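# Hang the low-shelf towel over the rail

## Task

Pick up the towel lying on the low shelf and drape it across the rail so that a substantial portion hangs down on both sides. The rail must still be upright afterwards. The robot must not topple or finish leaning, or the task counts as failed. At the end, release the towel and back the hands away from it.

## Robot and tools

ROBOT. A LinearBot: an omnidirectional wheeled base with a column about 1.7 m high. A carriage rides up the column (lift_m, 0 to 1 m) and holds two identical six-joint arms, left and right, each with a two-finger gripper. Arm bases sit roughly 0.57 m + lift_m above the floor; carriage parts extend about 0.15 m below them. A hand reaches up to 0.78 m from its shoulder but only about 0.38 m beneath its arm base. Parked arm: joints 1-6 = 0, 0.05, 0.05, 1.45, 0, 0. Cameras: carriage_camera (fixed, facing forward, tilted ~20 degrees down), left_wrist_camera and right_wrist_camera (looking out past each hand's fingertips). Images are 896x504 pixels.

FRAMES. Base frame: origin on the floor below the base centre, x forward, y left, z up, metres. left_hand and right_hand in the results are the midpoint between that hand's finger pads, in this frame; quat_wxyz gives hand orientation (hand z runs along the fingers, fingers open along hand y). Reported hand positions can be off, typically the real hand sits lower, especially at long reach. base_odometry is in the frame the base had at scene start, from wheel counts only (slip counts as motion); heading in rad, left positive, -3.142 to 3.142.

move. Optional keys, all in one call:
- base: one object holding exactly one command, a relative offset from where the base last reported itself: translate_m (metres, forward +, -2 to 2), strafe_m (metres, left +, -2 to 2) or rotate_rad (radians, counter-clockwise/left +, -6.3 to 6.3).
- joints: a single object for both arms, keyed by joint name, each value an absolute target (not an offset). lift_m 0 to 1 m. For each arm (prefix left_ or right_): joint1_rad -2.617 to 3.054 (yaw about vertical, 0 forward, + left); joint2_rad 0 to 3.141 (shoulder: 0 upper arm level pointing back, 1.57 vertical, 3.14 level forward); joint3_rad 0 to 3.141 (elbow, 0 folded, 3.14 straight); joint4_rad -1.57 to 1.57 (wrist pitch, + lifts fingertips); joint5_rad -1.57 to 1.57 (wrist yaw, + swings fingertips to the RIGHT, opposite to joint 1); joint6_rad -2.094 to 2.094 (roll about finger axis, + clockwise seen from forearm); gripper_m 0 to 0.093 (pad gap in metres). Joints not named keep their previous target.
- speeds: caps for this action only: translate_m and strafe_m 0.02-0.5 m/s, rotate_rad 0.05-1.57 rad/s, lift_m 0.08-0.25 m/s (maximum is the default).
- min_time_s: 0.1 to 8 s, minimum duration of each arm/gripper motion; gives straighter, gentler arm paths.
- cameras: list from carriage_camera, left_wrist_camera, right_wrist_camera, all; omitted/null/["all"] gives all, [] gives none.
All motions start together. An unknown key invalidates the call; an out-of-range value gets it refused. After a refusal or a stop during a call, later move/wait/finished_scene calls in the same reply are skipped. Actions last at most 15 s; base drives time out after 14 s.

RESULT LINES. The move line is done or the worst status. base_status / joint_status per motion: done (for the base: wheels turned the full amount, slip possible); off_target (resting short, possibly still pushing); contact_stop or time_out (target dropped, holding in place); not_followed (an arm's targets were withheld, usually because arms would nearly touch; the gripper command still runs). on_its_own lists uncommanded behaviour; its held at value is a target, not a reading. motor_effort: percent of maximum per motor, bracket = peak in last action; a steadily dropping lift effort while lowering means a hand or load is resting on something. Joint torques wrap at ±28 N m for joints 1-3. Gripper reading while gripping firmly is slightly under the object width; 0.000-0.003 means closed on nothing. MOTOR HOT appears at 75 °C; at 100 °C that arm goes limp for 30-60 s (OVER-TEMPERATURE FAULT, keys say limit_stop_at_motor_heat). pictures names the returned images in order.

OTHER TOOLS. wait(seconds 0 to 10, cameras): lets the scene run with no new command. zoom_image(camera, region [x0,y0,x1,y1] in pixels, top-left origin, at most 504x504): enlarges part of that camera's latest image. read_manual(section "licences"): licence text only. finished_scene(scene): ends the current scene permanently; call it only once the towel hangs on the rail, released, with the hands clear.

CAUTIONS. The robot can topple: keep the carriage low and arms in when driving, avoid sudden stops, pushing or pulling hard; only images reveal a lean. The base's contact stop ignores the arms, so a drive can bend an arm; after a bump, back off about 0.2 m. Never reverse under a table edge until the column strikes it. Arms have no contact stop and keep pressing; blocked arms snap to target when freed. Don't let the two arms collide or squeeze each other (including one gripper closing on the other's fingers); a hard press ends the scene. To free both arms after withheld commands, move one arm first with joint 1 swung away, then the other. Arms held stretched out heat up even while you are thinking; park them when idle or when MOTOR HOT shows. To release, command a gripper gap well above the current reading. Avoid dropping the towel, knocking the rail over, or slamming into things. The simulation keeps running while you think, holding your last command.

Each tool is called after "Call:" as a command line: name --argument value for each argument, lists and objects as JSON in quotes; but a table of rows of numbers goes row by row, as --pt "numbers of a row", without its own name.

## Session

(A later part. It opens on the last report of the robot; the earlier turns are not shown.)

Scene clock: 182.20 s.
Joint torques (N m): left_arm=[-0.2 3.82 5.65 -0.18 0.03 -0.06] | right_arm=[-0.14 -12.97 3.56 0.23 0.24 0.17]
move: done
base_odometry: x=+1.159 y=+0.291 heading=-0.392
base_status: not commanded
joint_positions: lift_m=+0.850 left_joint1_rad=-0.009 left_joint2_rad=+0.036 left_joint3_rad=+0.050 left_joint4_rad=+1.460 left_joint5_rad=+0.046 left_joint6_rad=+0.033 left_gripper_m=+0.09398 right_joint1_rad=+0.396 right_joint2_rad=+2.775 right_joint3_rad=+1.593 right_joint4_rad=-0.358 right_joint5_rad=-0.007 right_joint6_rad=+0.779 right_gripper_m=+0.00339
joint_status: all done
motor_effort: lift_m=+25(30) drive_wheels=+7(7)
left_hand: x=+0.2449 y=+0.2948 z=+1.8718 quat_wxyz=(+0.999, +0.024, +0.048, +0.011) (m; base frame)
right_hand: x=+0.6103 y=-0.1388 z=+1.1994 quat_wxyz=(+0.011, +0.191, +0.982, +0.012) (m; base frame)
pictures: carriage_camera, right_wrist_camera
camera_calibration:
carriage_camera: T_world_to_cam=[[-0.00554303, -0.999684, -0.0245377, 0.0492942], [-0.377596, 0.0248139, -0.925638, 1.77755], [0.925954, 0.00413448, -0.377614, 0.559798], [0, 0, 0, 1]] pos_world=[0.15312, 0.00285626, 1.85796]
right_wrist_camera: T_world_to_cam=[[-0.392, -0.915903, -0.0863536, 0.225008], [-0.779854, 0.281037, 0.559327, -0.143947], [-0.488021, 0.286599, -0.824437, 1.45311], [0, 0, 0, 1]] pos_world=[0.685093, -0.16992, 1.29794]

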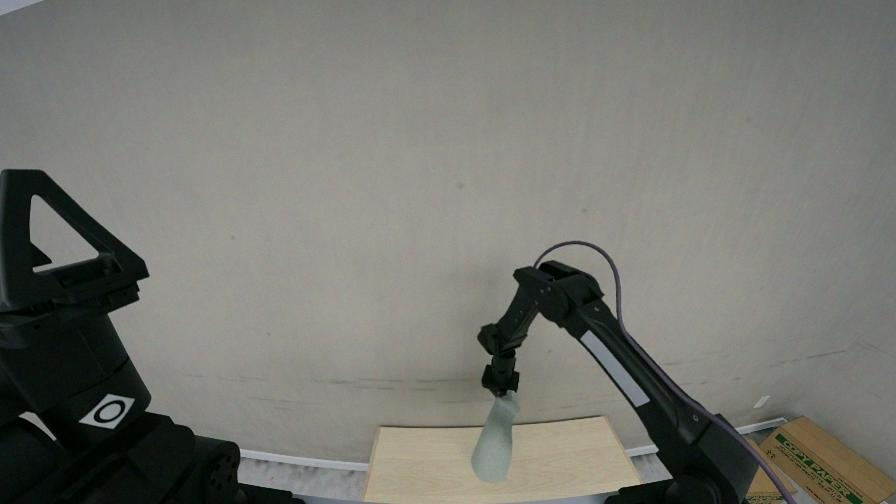

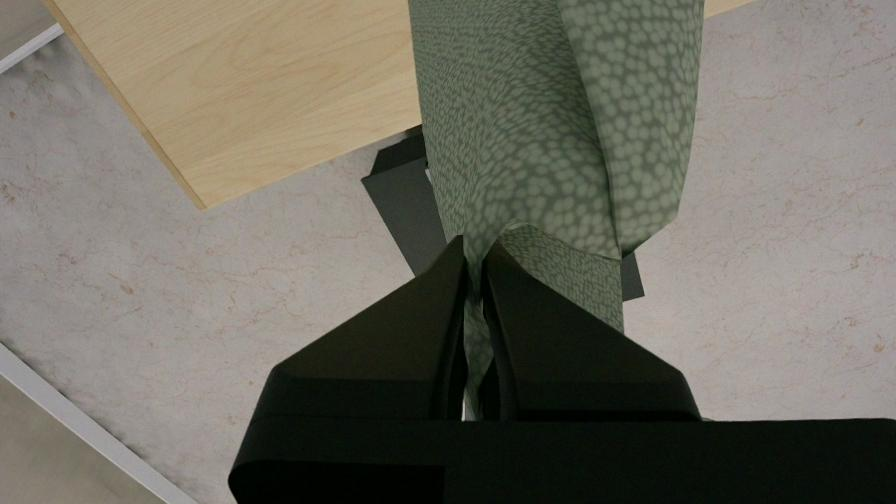

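Call:
move --base '{"translate_m": -0.5}' --speeds '{"translate_m": 0.25}' --cameras '[]'

Call:
move --base '{"rotate_rad": 1.404}' --joints '{"lift_m": 0.65}' --speeds '{"rotate_rad": 0.7, "lift_m": 0.15}' --cameras '["carriage_camera"]'

Call:
move --base '{"strafe_m": 1.25}' --speeds '{"strafe_m": 0.4}' --cameras '["carriage_camera", "left_wrist_camera"]'

Scene clock: 201.50 s.
Joint torques (N m): left_arm=[-0.28 3.86 5.65 -0.21 0 -0.06] | right_arm=[-0.2 -12.98 3.47 0.29 0.21 0.18]
move: done
base_odometry: x=+0.696 y=+0.482 heading=-0.391
base_status: done
joint_positions: lift_m=+0.850 left_joint1_rad=-0.009 left_joint2_rad=+0.036 left_joint3_rad=+0.050 left_joint4_rad=+1.460 left_joint5_rad=+0.046 left_joint6_rad=+0.033 left_gripper_m=+0.09398 right_joint1_rad=+0.396 right_joint2_rad=+2.775 right_joint3_rad=+1.592 right_joint4_rad=-0.362 right_joint5_rad=-0.006 right_joint6_rad=+0.779 right_gripper_m=+0.00339
joint_status: not commanded
motor_effort: lift_m=+25(25) drive_wheels=-6(14)
left_hand: x=+0.2450 y=+0.2948 z=+1.8718 quat_wxyz=(+0.998, +0.024, +0.048, +0.011) (m; base frame)
right_hand: x=+0.6090 y=-0.1394 z=+1.1992 quat_wxyz=(+0.009, +0.190, +0.982, +0.010) (m; base frame)
pictures: none
No camera images: "cameras" was empty.

Scene clock: 204.67 s.
Joint torques (N m): left_arm=[-0.29 3.9 5.71 -0.19 0.01 -0.1] | right_arm=[-0.25 -13.12 3.59 0.28 0.18 0.16]
move: done
base_odometry: x=+0.696 y=+0.482 heading=+1.013
base_status: done
joint_positions: lift_m=+0.650 left_joint1_rad=-0.009 left_joint2_rad=+0.036 left_joint3_rad=+0.050 left_joint4_rad=+1.459 left_joint5_rad=+0.046 left_joint6_rad=+0.033 left_gripper_m=+0.09398 right_joint1_rad=+0.397 right_joint2_rad=+2.777 right_joint3_rad=+1.592 right_joint4_rad=-0.363 right_joint5_rad=-0.005 right_joint6_rad=+0.779 right_gripper_m=+0.00339
joint_status: all done
motor_effort: lift_m=+20(20) drive_wheels=+7(13)
left_hand: x=+0.2450 y=+0.2948 z=+1.6723 quat_wxyz=(+0.998, +0.024, +0.048, +0.011) (m; base frame)
right_hand: x=+0.6080 y=-0.1399 z=+0.9990 quat_wxyz=(+0.008, +0.190, +0.982, +0.008) (m; base frame)
pictures: carriage_camera
camera_calibration:
carriage_camera: T_world_to_cam=[[-0.00554303, -0.999684, -0.0245377, 0.0444014], [-0.377596, 0.0248139, -0.925638, 1.59298], [0.925954, 0.00413448, -0.377614, 0.484502], [0, 0, 0, 1]] pos_world=[0.15312, 0.00285626, 1.65856]

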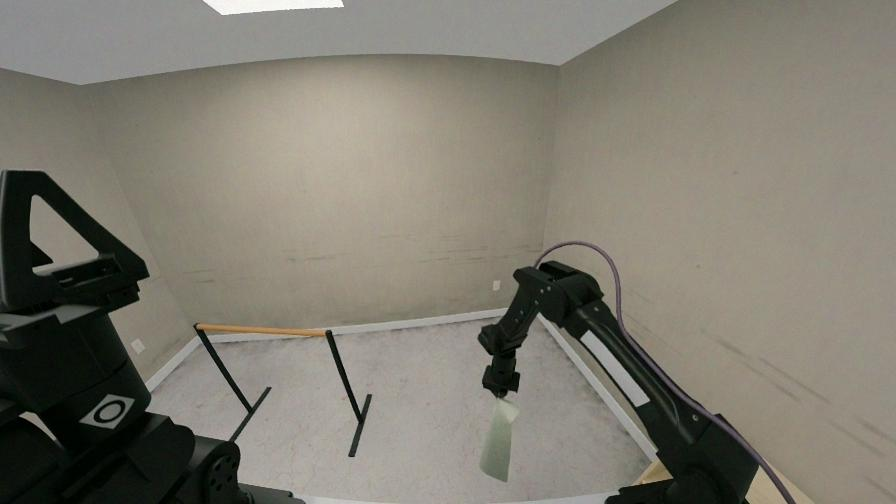

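Scene clock: 209.70 s.
Joint torques (N m): left_arm=[-0.28 3.89 5.7 -0.19 0 -0.07] | right_arm=[-0.51 -13.03 3.62 0.25 0.2 0.18]
move: done
base_odometry: x=-0.365 y=+1.142 heading=+1.014
base_status: done
joint_positions: lift_m=+0.650 left_joint1_rad=-0.009 left_joint2_rad=+0.036 left_joint3_rad=+0.050 left_joint4_rad=+1.459 left_joint5_rad=+0.046 left_joint6_rad=+0.033 left_gripper_m=+0.09398 right_joint1_rad=+0.397 right_joint2_rad=+2.777 right_joint3_rad=+1.592 right_joint4_rad=-0.363 right_joint5_rad=-0.004 right_joint6_rad=+0.779 right_gripper_m=+0.00339
joint_status: not commanded
motor_effort: lift_m=+20(20) drive_wheels=-6(18)
left_hand: x=+0.2450 y=+0.2948 z=+1.6723 quat_wxyz=(+0.998, +0.024, +0.048, +0.011) (m; base frame)
right_hand: x=+0.6080 y=-0.1398 z=+0.9990 quat_wxyz=(+0.008, +0.190, +0.982, +0.008) (m; base frame)
pictures: carriage_camera, left_wrist_camera
camera_calibration:
carriage_camera: T_world_to_cam=[[-0.00554303, -0.999684, -0.0245377, 0.0444014], [-0.377596, 0.0248139, -0.925638, 1.59298], [0.925954, 0.00413448, -0.377614, 0.484502], [0, 0, 0, 1]] pos_world=[0.15312, 0.00285626, 1.65856]
left_wrist_camera: T_world_to_cam=[[0.0406546, -0.996616, -0.0714406, 0.401974], [0.744848, 0.0778868, -0.662672, 0.90466], [0.665994, -0.0262717, 0.745494, -1.28135], [0, 0, 0, 1]] pos_world=[0.163197, 0.296489, 1.58345]

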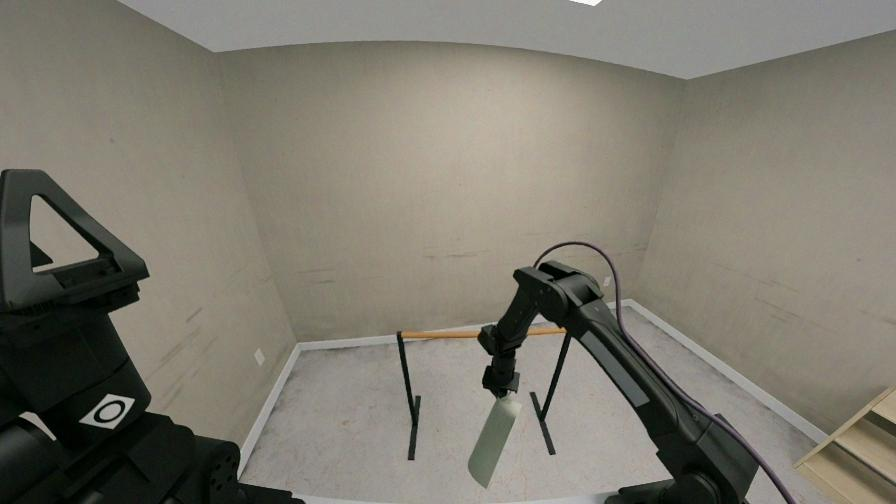

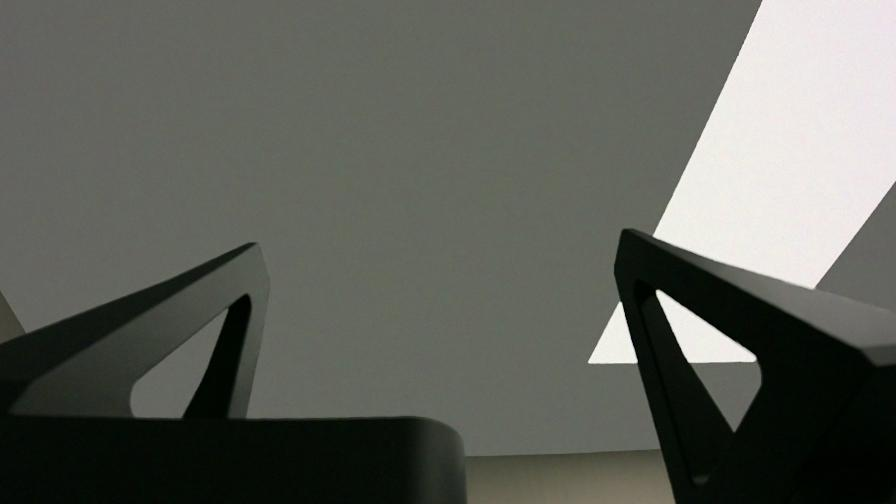

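Call:
move --base '{"strafe_m": 0.05}' --speeds '{"strafe_m": 0.1}' --cameras '["carriage_camera"]'

Call:
zoom_image --camera "carriage_camera" --region '[370, 290, 620, 504]'

Scene clock: 215.20 s.
Joint torques (N m): left_arm=[-0.25 3.85 5.68 -0.21 -0.01 -0.09] | right_arm=[-0.43 -13.01 3.67 0.26 0.15 0.22]
move: done
base_odometry: x=-0.407 y=+1.168 heading=+1.015
base_status: done
joint_positions: lift_m=+0.650 left_joint1_rad=-0.009 left_joint2_rad=+0.036 left_joint3_rad=+0.050 left_joint4_rad=+1.459 left_joint5_rad=+0.046 left_joint6_rad=+0.033 left_gripper_m=+0.09398 right_joint1_rad=+0.397 right_joint2_rad=+2.777 right_joint3_rad=+1.592 right_joint4_rad=-0.364 right_joint5_rad=-0.004 right_joint6_rad=+0.779 right_gripper_m=+0.00339
joint_status: not commanded
motor_effort: lift_m=+20(20) drive_wheels=-6(14)
left_hand: x=+0.2450 y=+0.2948 z=+1.6723 quat_wxyz=(+0.998, +0.024, +0.048, +0.011) (m; base frame)
right_hand: x=+0.6079 y=-0.1399 z=+0.9990 quat_wxyz=(+0.008, +0.190, +0.982, +0.008) (m; base frame)
pictures: carriage_camera
camera_calibration:
carriage_camera: T_world_to_cam=[[-0.00554303, -0.999684, -0.0245377, 0.0444014], [-0.377596, 0.0248139, -0.925638, 1.59298], [0.925954, 0.00413448, -0.377614, 0.484502], [0, 0, 0, 1]] pos_world=[0.15312, 0.00285626, 1.65856]

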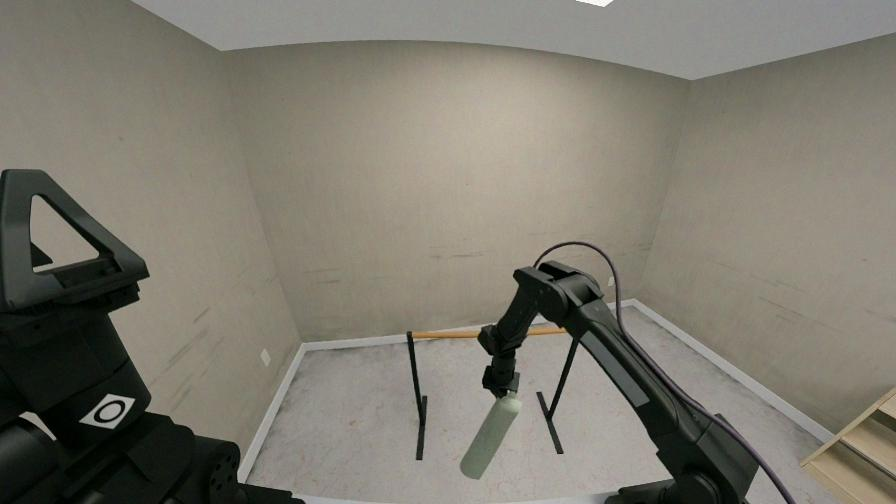

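Scaled by 2.016 from the camera's 896x504 image, which has a finer 1280x720 frame.

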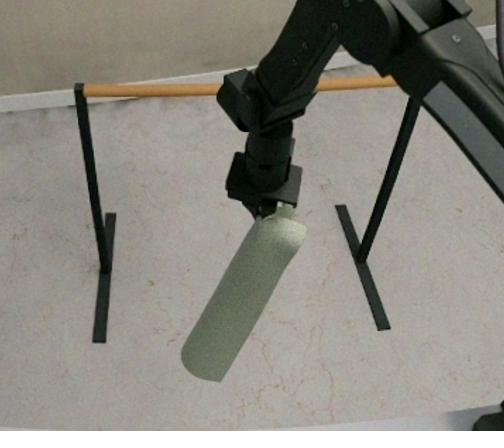

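Call:
move --joints '{"right_joint1_rad": 0.0, "right_joint6_rad": 0.0, "lift_m": 0.66}' --min_time_s 2.0 --cameras '[]'

Call:
move --base '{"translate_m": 0.36}' --speeds '{"translate_m": 0.2}' --cameras '["carriage_camera", "right_wrist_camera"]'

Scene clock: 239.13 s.
Joint torques (N m): left_arm=[-0.34 3.89 5.67 -0.18 0.01 -0.11] | right_arm=[-0.72 -13.24 3.81 0.29 0.12 -0.03]
move: done
base_odometry: x=-0.407 y=+1.168 heading=+1.015
base_status: not commanded
joint_positions: lift_m=+0.660 left_joint1_rad=-0.009 left_joint2_rad=+0.036 left_joint3_rad=+0.050 left_joint4_rad=+1.459 left_joint5_rad=+0.046 left_joint6_rad=+0.033 left_gripper_m=+0.09398 right_joint1_rad=+0.005 right_joint2_rad=+2.779 right_joint3_rad=+1.589 right_joint4_rad=-0.365 right_joint5_rad=-0.004 right_joint6_rad=+0.015 right_gripper_m=+0.00339
joint_status: all done
motor_effort: lift_m=+24(30) drive_wheels=-6(6)
left_hand: x=+0.2450 y=+0.2948 z=+1.6818 quat_wxyz=(+0.998, +0.024, +0.048, +0.011) (m; base frame)
right_hand: x=+0.6385 y=-0.3000 z=+1.0072 quat_wxyz=(+0.008, +0.005, +1.000, +0.002) (m; base frame)
pictures: none
No camera images: "cameras" was empty.

Scene clock: 242.03 s.
Joint torques (N m): left_arm=[-0.31 3.95 5.68 -0.21 0.01 -0.08] | right_arm=[-0.61 -13.24 3.88 0.28 0.13 -0.09]
move: done
base_odometry: x=-0.218 y=+1.474 heading=+1.016
base_status: done
joint_positions: lift_m=+0.660 left_joint1_rad=-0.009 left_joint2_rad=+0.036 left_joint3_rad=+0.050 left_joint4_rad=+1.460 left_joint5_rad=+0.046 left_joint6_rad=+0.033 left_gripper_m=+0.09398 right_joint1_rad=+0.004 right_joint2_rad=+2.779 right_joint3_rad=+1.589 right_joint4_rad=-0.365 right_joint5_rad=-0.004 right_joint6_rad=+0.014 right_gripper_m=+0.00339
joint_status: not commanded
motor_effort: lift_m=+24(24) drive_wheels=-5(12)
left_hand: x=+0.2450 y=+0.2948 z=+1.6818 quat_wxyz=(+0.998, +0.024, +0.048, +0.011) (m; base frame)
right_hand: x=+0.6385 y=-0.3003 z=+1.0072 quat_wxyz=(+0.008, +0.005, +1.000, +0.002) (m; base frame)
pictures: carriage_camera, right_wrist_camera
camera_calibration:
carriage_camera: T_world_to_cam=[[-0.00554303, -0.999684, -0.0245377, 0.044632], [-0.377596, 0.0248139, -0.925638, 1.60168], [0.925954, 0.00413448, -0.377614, 0.488051], [0, 0, 0, 1]] pos_world=[0.15312, 0.00285626, 1.66796]
right_wrist_camera: T_world_to_cam=[[-0.0303405, -0.997501, -0.0638042, -0.206579], [-0.82808, -0.0106651, 0.560509, -0.0269565], [-0.559789, 0.069841, -0.825687, 1.33667], [0, 0, 0, 1]] pos_world=[0.719664, -0.299704, 1.1056]

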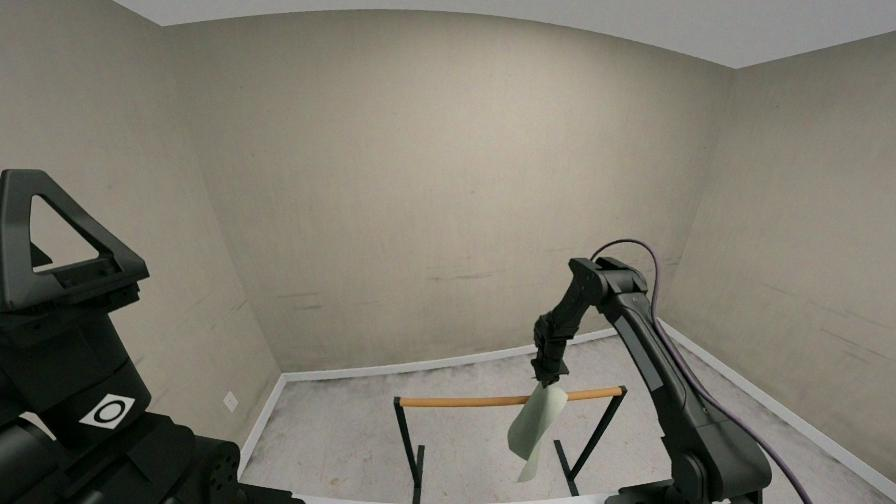

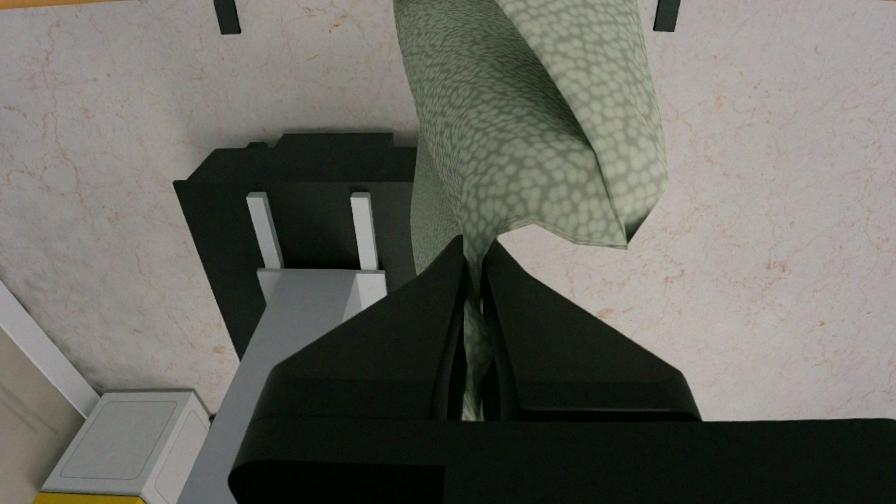

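Call:
move --base '{"translate_m": 0.06}' --speeds '{"translate_m": 0.05}' --joints '{"right_joint1_rad": 0.0, "right_joint2_rad": 2.968, "right_joint3_rad": 2.113, "right_joint4_rad": -0.279, "lift_m": 0.65}' --min_time_s 3.0 --cameras '["carriage_camera", "right_wrist_camera"]'

Call:
zoom_image --camera "carriage_camera" --region '[440, 250, 700, 500]'

Scene clock: 257.80 s.
Joint torques (N m): left_arm=[-0.29 3.89 5.56 -0.21 0.03 -0.09] | right_arm=[-0.62 -14.26 8.2 1.32 0.11 -0.09]
move: done
base_odometry: x=-0.186 y=+1.526 heading=+1.016
base_status: done
joint_positions: lift_m=+0.650 left_joint1_rad=-0.009 left_joint2_rad=+0.036 left_joint3_rad=+0.050 left_joint4_rad=+1.460 left_joint5_rad=+0.046 left_joint6_rad=+0.033 left_gripper_m=+0.09398 right_joint1_rad=+0.004 right_joint2_rad=+2.939 right_joint3_rad=+2.089 right_joint4_rad=-0.302 right_joint5_rad=-0.004 right_joint6_rad=+0.013 right_gripper_m=+0.00339
joint_status: all done
motor_effort: lift_m=+20(21) drive_wheels=-3(14)
left_hand: x=+0.2446 y=+0.2948 z=+1.6724 quat_wxyz=(+0.999, +0.024, +0.048, +0.011) (m; base frame)
right_hand: x=+0.8065 y=-0.2998 z=+1.0392 quat_wxyz=(+0.208, +0.004, +0.978, +0.004) (m; base frame)
pictures: carriage_camera, right_wrist_camera
camera_calibration:
carriage_camera: T_world_to_cam=[[-0.00554303, -0.999684, -0.0245377, 0.0443989], [-0.377596, 0.0248139, -0.925638, 1.59288], [0.925954, 0.00413448, -0.377614, 0.484464], [0, 0, 0, 1]] pos_world=[0.15312, 0.00285626, 1.65846]
right_wrist_camera: T_world_to_cam=[[-0.00225048, -0.997399, -0.0720431, -0.212944], [-0.9816, -0.0115525, 0.190601, 0.602094], [-0.190938, 0.0711464, -0.97902, 1.31938], [0, 0, 0, 1]] pos_world=[0.842455, -0.299304, 1.1616]

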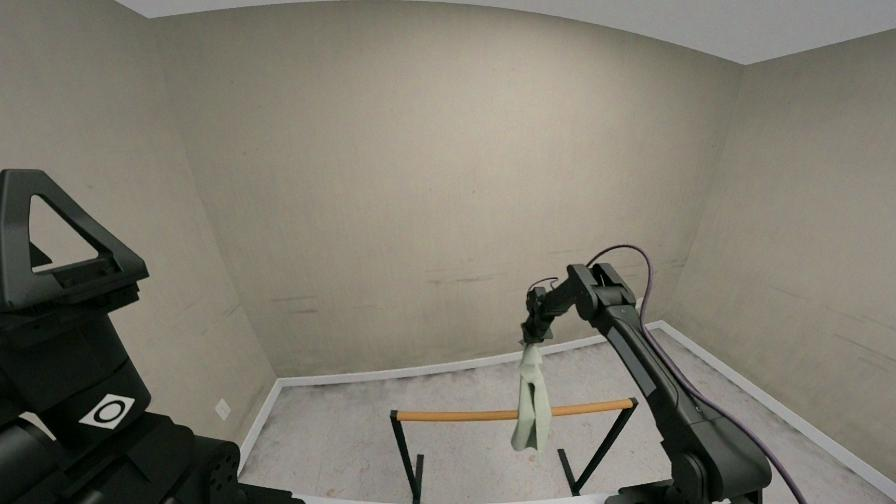

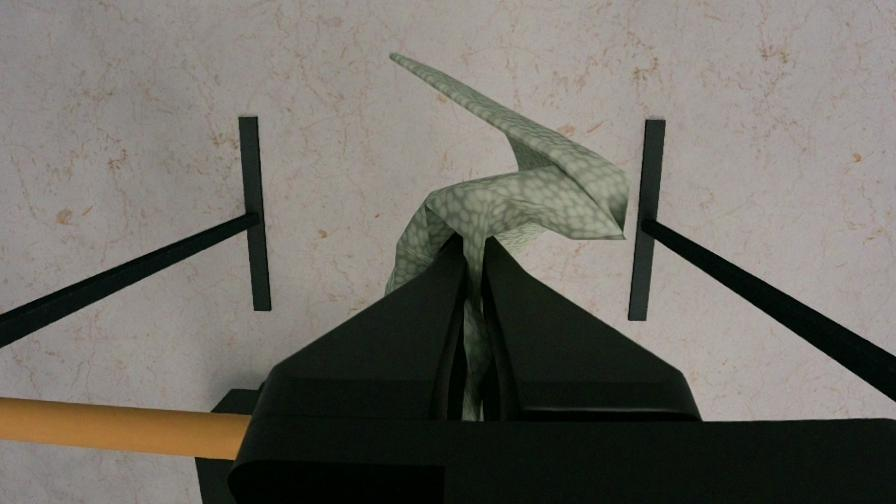

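Scaled by 1.938 from the camera's 896x504 image, which has a finer 1280x720 frame.

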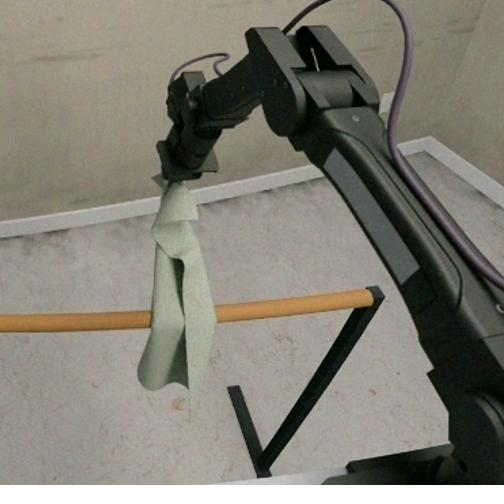

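Call:
move --joints '{"lift_m": 0.44}' --speeds '{"lift_m": 0.1}' --cameras '["carriage_camera", "right_wrist_camera"]'

Call:
zoom_image --camera "carriage_camera" --region '[440, 200, 700, 450]'

Scene clock: 269.60 s.
Joint torques (N m): left_arm=[-0.31 3.86 5.65 -0.2 0.01 -0.09] | right_arm=[-0.49 -15.06 7.6 1.26 0.13 -0.07]
move: done
base_odometry: x=-0.186 y=+1.526 heading=+1.016
base_status: not commanded
joint_positions: lift_m=+0.440 left_joint1_rad=-0.009 left_joint2_rad=+0.036 left_joint3_rad=+0.050 left_joint4_rad=+1.460 left_joint5_rad=+0.046 left_joint6_rad=+0.033 left_gripper_m=+0.09398 right_joint1_rad=+0.004 right_joint2_rad=+2.947 right_joint3_rad=+2.097 right_joint4_rad=-0.289 right_joint5_rad=-0.004 right_joint6_rad=+0.013 right_gripper_m=+0.00339
joint_status: all done
motor_effort: lift_m=+20(20) drive_wheels=-3(4)
left_hand: x=+0.2446 y=+0.2948 z=+1.4625 quat_wxyz=(+0.999, +0.024, +0.048, +0.011) (m; base frame)
right_hand: x=+0.8095 y=-0.2998 z=+0.8281 quat_wxyz=(+0.214, +0.004, +0.977, +0.004) (m; base frame)
pictures: carriage_camera, right_wrist_camera
camera_calibration:
carriage_camera: T_world_to_cam=[[-0.00554303, -0.999684, -0.0245377, 0.039246], [-0.377596, 0.0248139, -0.925638, 1.3985], [0.925954, 0.00413448, -0.377614, 0.405165], [0, 0, 0, 1]] pos_world=[0.15312, 0.00285626, 1.44846]
right_wrist_camera: T_world_to_cam=[[-0.00137016, -0.997399, -0.0720678, -0.228835], [-0.983859, -0.0115514, 0.178573, 0.65713], [-0.178941, 0.0711492, -0.981284, 1.1055], [0, 0, 0, 1]] pos_world=[0.844028, -0.299304, 0.950968]

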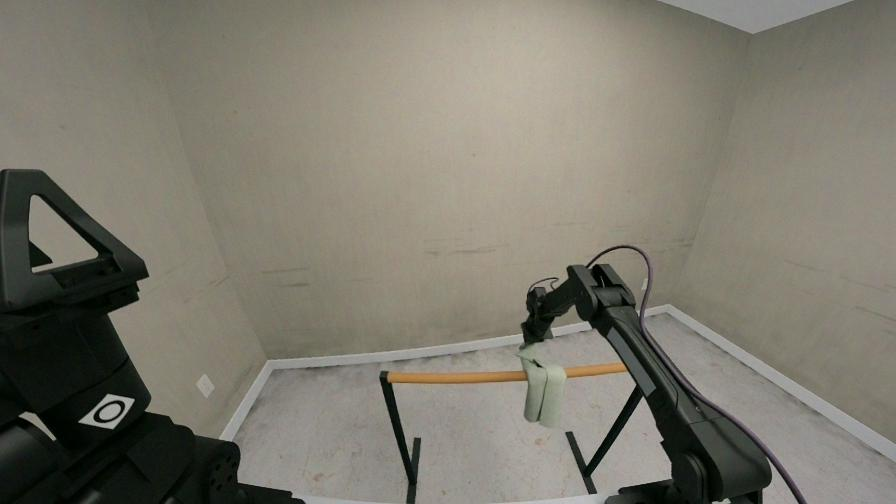

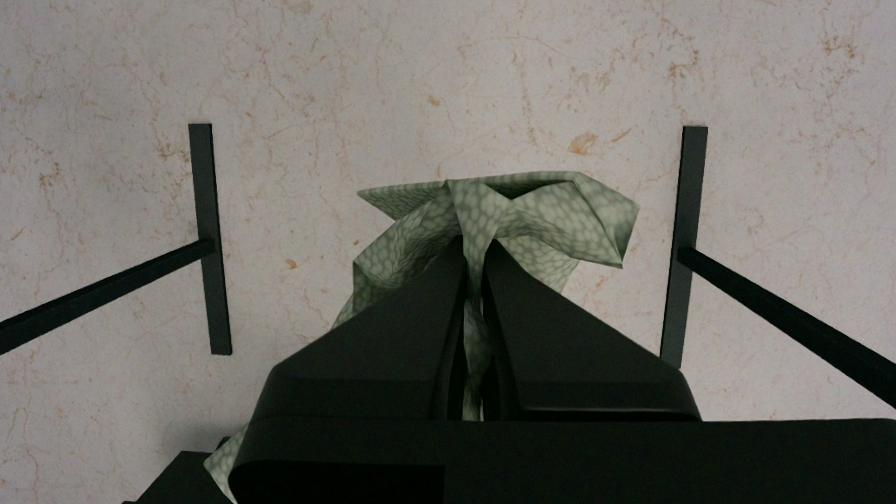

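Scaled by 1.938 from the camera's 896x504 image, which has a finer 1280x720 frame.

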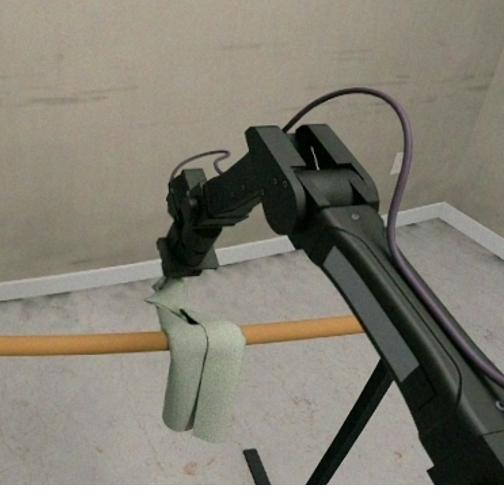

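Call:
move --joints '{"lift_m": 0.41, "right_joint4_rad": 0.0}' --speeds '{"lift_m": 0.08}' --min_time_s 1.5 --cameras '["carriage_camera"]'

Call:
zoom_image --camera "carriage_camera" --region '[440, 200, 700, 450]'

Scene clock: 286.67 s.
Joint torques (N m): left_arm=[-0.34 3.85 5.65 -0.2 0 -0.08] | right_arm=[-0.61 -15.57 7.64 1.7 0.12 -0.08]
move: done
base_odometry: x=-0.186 y=+1.526 heading=+1.016
base_status: not commanded
joint_positions: lift_m=+0.410 left_joint1_rad=-0.009 left_joint2_rad=+0.036 left_joint3_rad=+0.050 left_joint4_rad=+1.460 left_joint5_rad=+0.046 left_joint6_rad=+0.033 left_gripper_m=+0.09398 right_joint1_rad=+0.004 right_joint2_rad=+2.950 right_joint3_rad=+2.100 right_joint4_rad=-0.020 right_joint5_rad=-0.004 right_joint6_rad=+0.013 right_gripper_m=+0.00339
joint_status: all done
motor_effort: lift_m=+20(20) drive_wheels=+4(5)
left_hand: x=+0.2446 y=+0.2948 z=+1.4325 quat_wxyz=(+0.999, +0.024, +0.048, +0.011) (m; base frame)
right_hand: x=+0.8655 y=-0.2996 z=+0.8331 quat_wxyz=(+0.344, +0.003, +0.939, +0.005) (m; base frame)
pictures: carriage_camera
camera_calibration:
carriage_camera: T_world_to_cam=[[-0.00554303, -0.999684, -0.0245377, 0.0385123], [-0.377596, 0.0248139, -0.925638, 1.37082], [0.925954, 0.00413448, -0.377614, 0.393874], [0, 0, 0, 1]] pos_world=[0.15312, 0.00285626, 1.41856]

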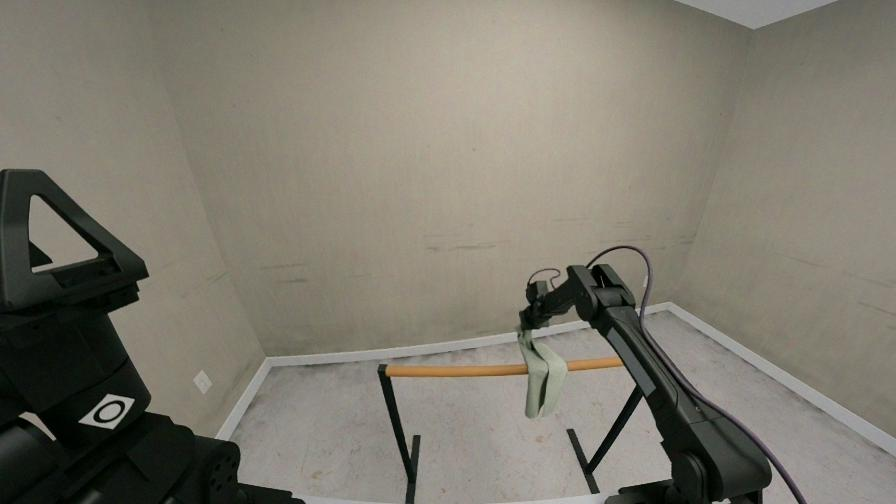

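Scaled by 1.938 from the camera's 896x504 image, which has a finer 1280x720 frame.

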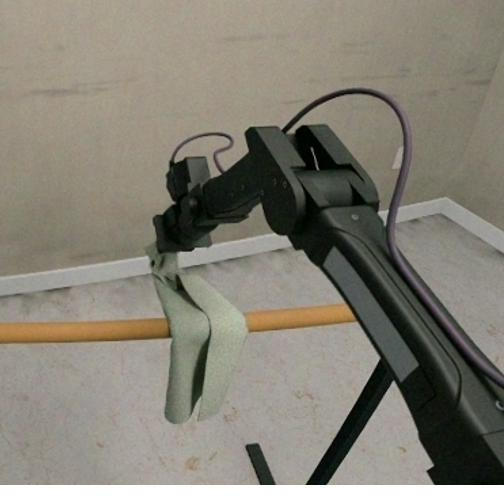

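Call:
move --joints '{"right_gripper_m": 0.09}' --min_time_s 1.5 --cameras '["carriage_camera", "right_wrist_camera"]'

Call:
zoom_image --camera "carriage_camera" --region '[440, 200, 700, 450]'

Scene clock: 292.47 s.
Joint torques (N m): left_arm=[-0.31 3.85 5.63 -0.23 0.01 -0.11] | right_arm=[-0.62 -15.69 7.68 1.64 0.11 -0.08]
move: done
base_odometry: x=-0.186 y=+1.526 heading=+1.016
base_status: not commanded
joint_positions: lift_m=+0.410 left_joint1_rad=-0.009 left_joint2_rad=+0.036 left_joint3_rad=+0.050 left_joint4_rad=+1.460 left_joint5_rad=+0.046 left_joint6_rad=+0.033 left_gripper_m=+0.09398 right_joint1_rad=+0.004 right_joint2_rad=+2.950 right_joint3_rad=+2.100 right_joint4_rad=-0.010 right_joint5_rad=-0.004 right_joint6_rad=+0.013 right_gripper_m=+0.08989
joint_status: all done
motor_effort: lift_m=+20(20) drive_wheels=+4(5)
left_hand: x=+0.2446 y=+0.2948 z=+1.4325 quat_wxyz=(+0.999, +0.024, +0.048, +0.011) (m; base frame)
right_hand: x=+0.8674 y=-0.2996 z=+0.8347 quat_wxyz=(+0.348, +0.003, +0.937, +0.005) (m; base frame)
pictures: carriage_camera, right_wrist_camera
camera_calibration:
carriage_camera: T_world_to_cam=[[-0.00554303, -0.999684, -0.0245377, 0.0385123], [-0.377596, 0.0248139, -0.925638, 1.37082], [0.925954, 0.00413448, -0.377614, 0.393874], [0, 0, 0, 1]] pos_world=[0.15312, 0.00285626, 1.41856]
right_wrist_camera: T_world_to_cam=[[0.018774, -0.997319, -0.0707274, -0.24662], [-0.994929, -0.0116438, -0.0999079, 0.954938], [0.0988165, 0.0722444, -0.99248, 0.890972], [0, 0, 0, 1]] pos_world=[0.866683, -0.299207, 0.962235]

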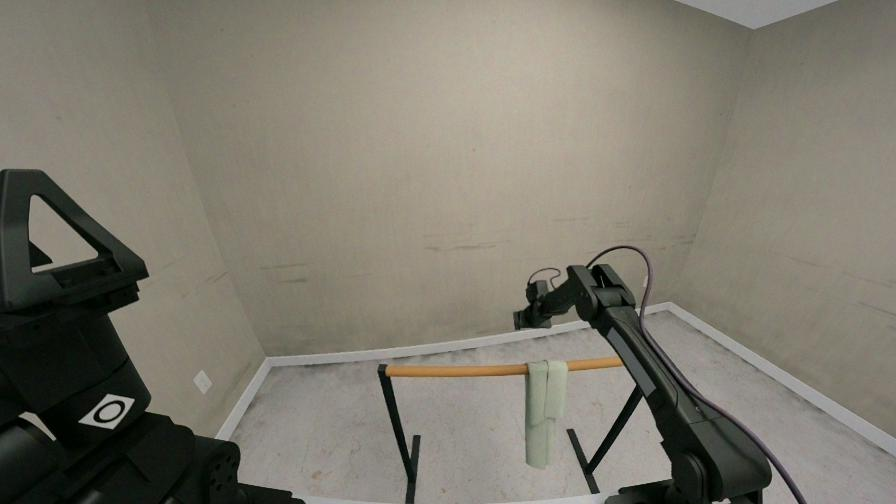

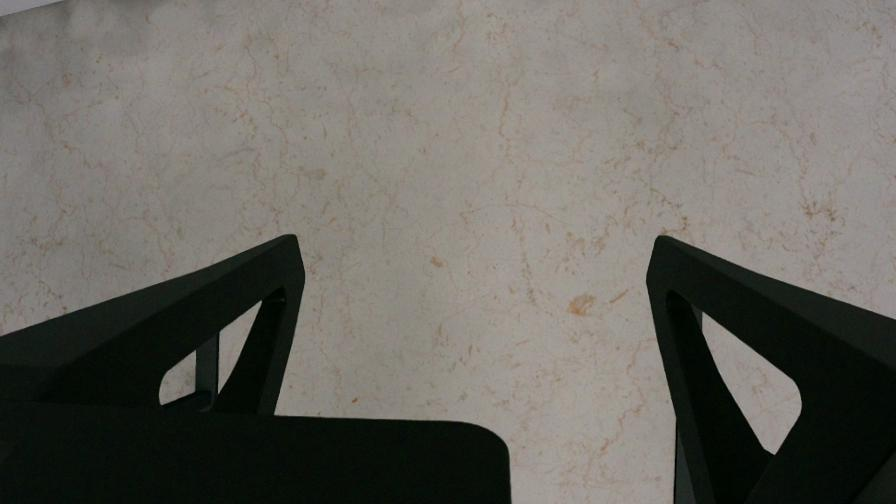

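Scaled by 1.938 from the camera's 896x504 image, which has a finer 1280x720 frame.

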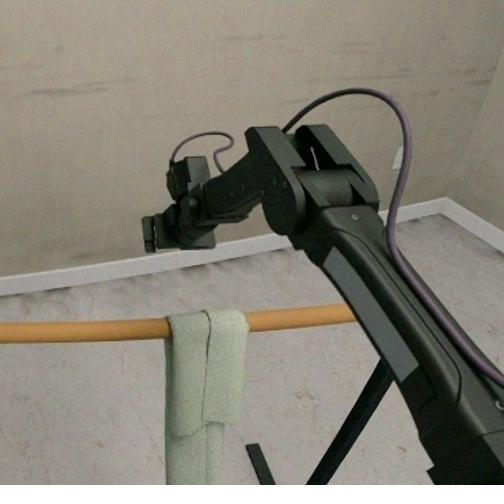

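Call:
move --joints '{"lift_m": 0.75}' --speeds '{"lift_m": 0.15}' --cameras '[]'

Call:
move --base '{"translate_m": -0.6}' --speeds '{"translate_m": 0.2}' --cameras '["carriage_camera", "right_wrist_camera"]'

Call:
zoom_image --camera "carriage_camera" --region '[400, 250, 660, 500]'

Scene clock: 299.33 s.
Joint torques (N m): left_arm=[-0.35 3.88 5.71 -0.2 -0.01 -0.08] | right_arm=[-0.62 -16.13 7.58 1.54 0.13 -0.07]
move: done
base_odometry: x=-0.186 y=+1.526 heading=+1.016
base_status: not commanded
joint_positions: lift_m=+0.750 left_joint1_rad=-0.009 left_joint2_rad=+0.036 left_joint3_rad=+0.050 left_joint4_rad=+1.460 left_joint5_rad=+0.046 left_joint6_rad=+0.033 left_gripper_m=+0.09398 right_joint1_rad=+0.004 right_joint2_rad=+2.954 right_joint3_rad=+2.103 right_joint4_rad=+0.004 right_joint5_rad=-0.004 right_joint6_rad=+0.013 right_gripper_m=+0.08989
joint_status: all done
motor_effort: lift_m=+25(30) drive_wheels=+4(5)
left_hand: x=+0.2446 y=+0.2948 z=+1.7719 quat_wxyz=(+0.999, +0.024, +0.048, +0.011) (m; base frame)
right_hand: x=+0.8695 y=-0.2996 z=+1.1745 quat_wxyz=(+0.354, +0.003, +0.935, +0.005) (m; base frame)
pictures: none
No camera images: "cameras" was empty.

Scene clock: 303.43 s.
Joint torques (N m): left_arm=[-0.28 3.81 5.68 -0.19 0 -0.09] | right_arm=[-0.59 -16.28 7.39 1.55 0.13 -0.09]
move: done
base_odometry: x=-0.502 y=+1.016 heading=+1.016
base_status: done
joint_positions: lift_m=+0.750 left_joint1_rad=-0.009 left_joint2_rad=+0.036 left_joint3_rad=+0.050 left_joint4_rad=+1.460 left_joint5_rad=+0.046 left_joint6_rad=+0.033 left_gripper_m=+0.09398 right_joint1_rad=+0.004 right_joint2_rad=+2.954 right_joint3_rad=+2.103 right_joint4_rad=+0.005 right_joint5_rad=-0.004 right_joint6_rad=+0.013 right_gripper_m=+0.08989
joint_status: not commanded
motor_effort: lift_m=+25(25) drive_wheels=-1(13)
left_hand: x=+0.2448 y=+0.2947 z=+1.7719 quat_wxyz=(+0.998, +0.024, +0.048, +0.011) (m; base frame)
right_hand: x=+0.8697 y=-0.2996 z=+1.1746 quat_wxyz=(+0.354, +0.003, +0.935, +0.005) (m; base frame)
pictures: carriage_camera, right_wrist_camera
camera_calibration:
carriage_camera: T_world_to_cam=[[-0.00554303, -0.999684, -0.0245377, 0.0468404], [-0.377596, 0.0248139, -0.925638, 1.68498], [0.925954, 0.00413448, -0.377614, 0.522036], [0, 0, 0, 1]] pos_world=[0.15312, 0.00285626, 1.75796]
right_wrist_camera: T_world_to_cam=[[0.0196717, -0.997312, -0.0705883, -0.223552], [-0.993592, -0.011641, -0.112427, 1.00468], [0.111303, 0.0723476, -0.99115, 1.21568], [0, 0, 0, 1]] pos_world=[0.867335, -0.299208, 1.30209]

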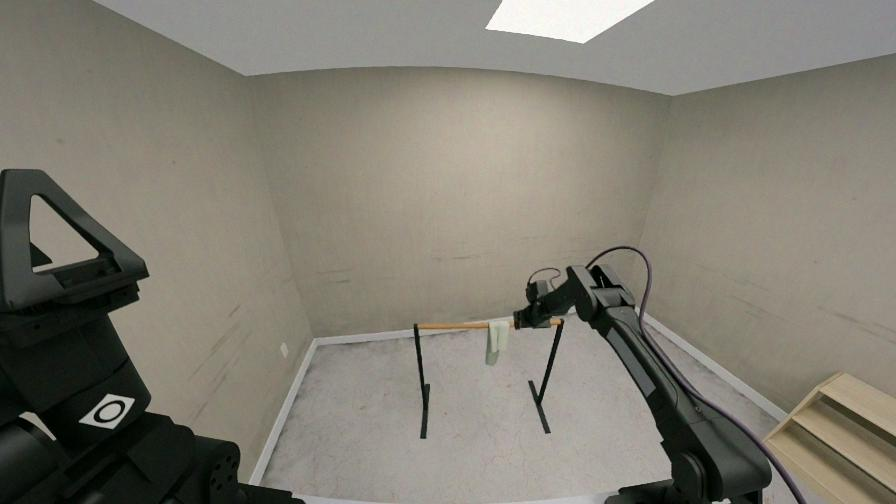

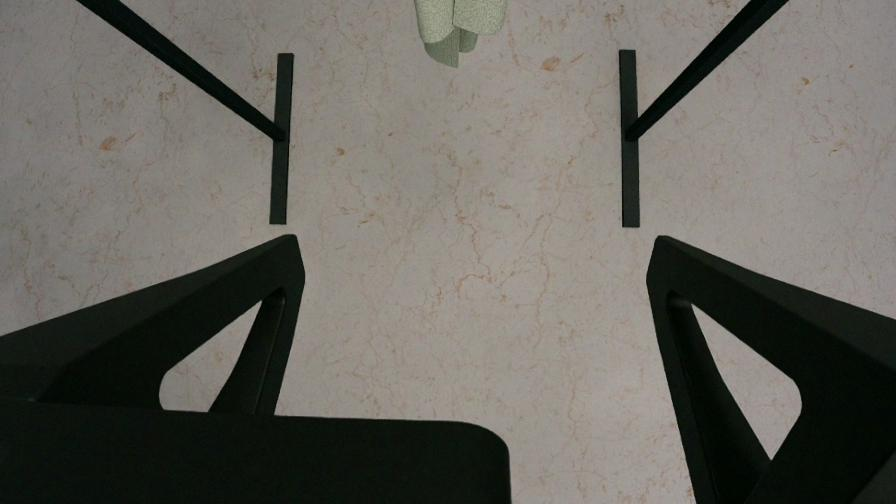

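Scaled by 1.938 from the camera's 896x504 image, which has a finer 1280x720 frame.

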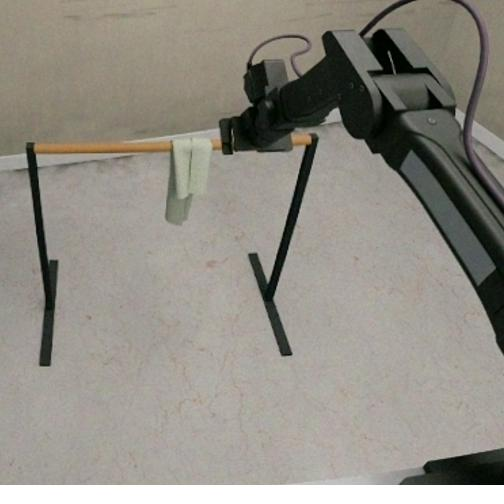

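Call:
zoom_image --camera "carriage_camera" --region '[460, 300, 540, 380]'

Call:
move --joints '{"right_joint1_rad": 0.0, "right_joint2_rad": 0.05, "right_joint3_rad": 0.05, "right_joint4_rad": 1.45, "right_joint5_rad": 0, "right_joint6_rad": 0, "lift_m": 0.4}' --min_time_s 3.0 --cameras '["carriage_camera"]'

Call:
zoom_image --camera "carriage_camera" --region '[400, 230, 620, 430]'

Scaled by 6.300 from the camera's 896x504 image, which has a finer 1280x720 frame.

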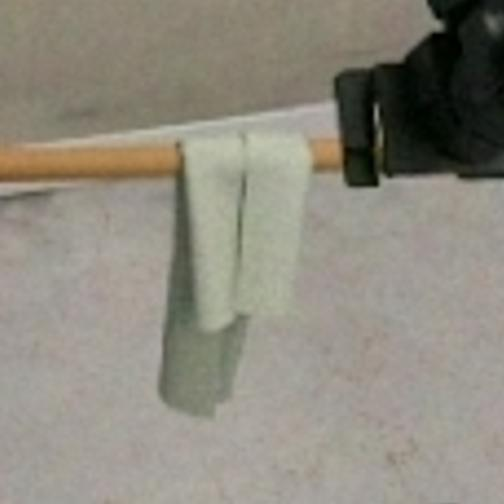

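Scene clock: 319.17 s.
Joint torques (N m): left_arm=[-0.28 3.9 5.6 -0.2 -0.01 -0.08] | right_arm=[-0.61 2.82 4.83 0.07 0.13 -0.08]
move: done
base_odometry: x=-0.502 y=+1.016 heading=+1.016
base_status: not commanded
joint_positions: lift_m=+0.400 left_joint1_rad=-0.009 left_joint2_rad=+0.036 left_joint3_rad=+0.050 left_joint4_rad=+1.460 left_joint5_rad=+0.046 left_joint6_rad=+0.033 left_gripper_m=+0.09398 right_joint1_rad=+0.004 right_joint2_rad=+0.062 right_joint3_rad=+0.061 right_joint4_rad=+1.434 right_joint5_rad=-0.004 right_joint6_rad=+0.013 right_gripper_m=+0.08989
joint_status: all done
motor_effort: lift_m=+19(20) drive_wheels=+0(1)
left_hand: x=+0.2448 y=+0.2947 z=+1.4225 quat_wxyz=(+0.998, +0.024, +0.048, +0.011) (m; base frame)
right_hand: x=+0.2563 y=-0.3020 z=+1.4247 quat_wxyz=(+0.998, -0.002, +0.069, +0.009) (m; base frame)
pictures: carriage_camera
camera_calibration:
carriage_camera: T_world_to_cam=[[-0.00554303, -0.999684, -0.0245377, 0.038267], [-0.377596, 0.0248139, -0.925638, 1.36157], [0.925954, 0.00413448, -0.377614, 0.390098], [0, 0, 0, 1]] pos_world=[0.15312, 0.00285626, 1.40856]

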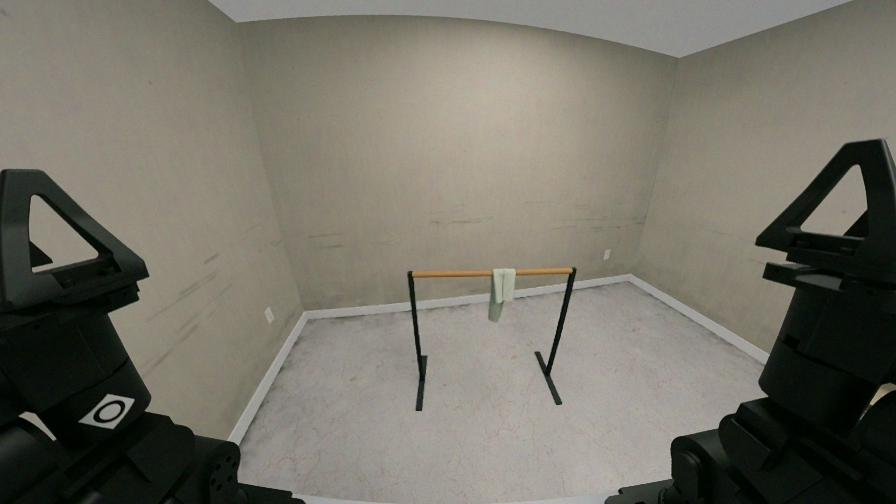

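Scaled by 2.291 from the camera's 896x504 image, which has a finer 1280x720 frame.

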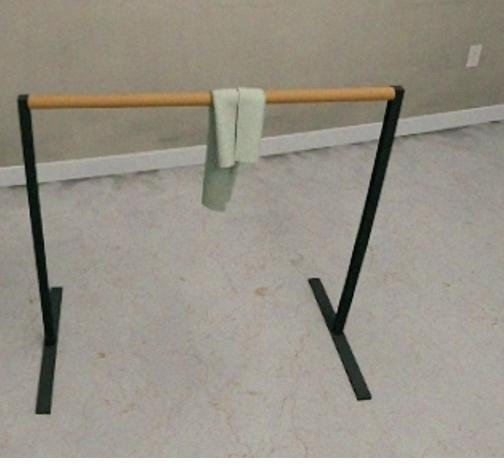

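Call:
finished_scene --scene 1

The scene is finished: the task was done.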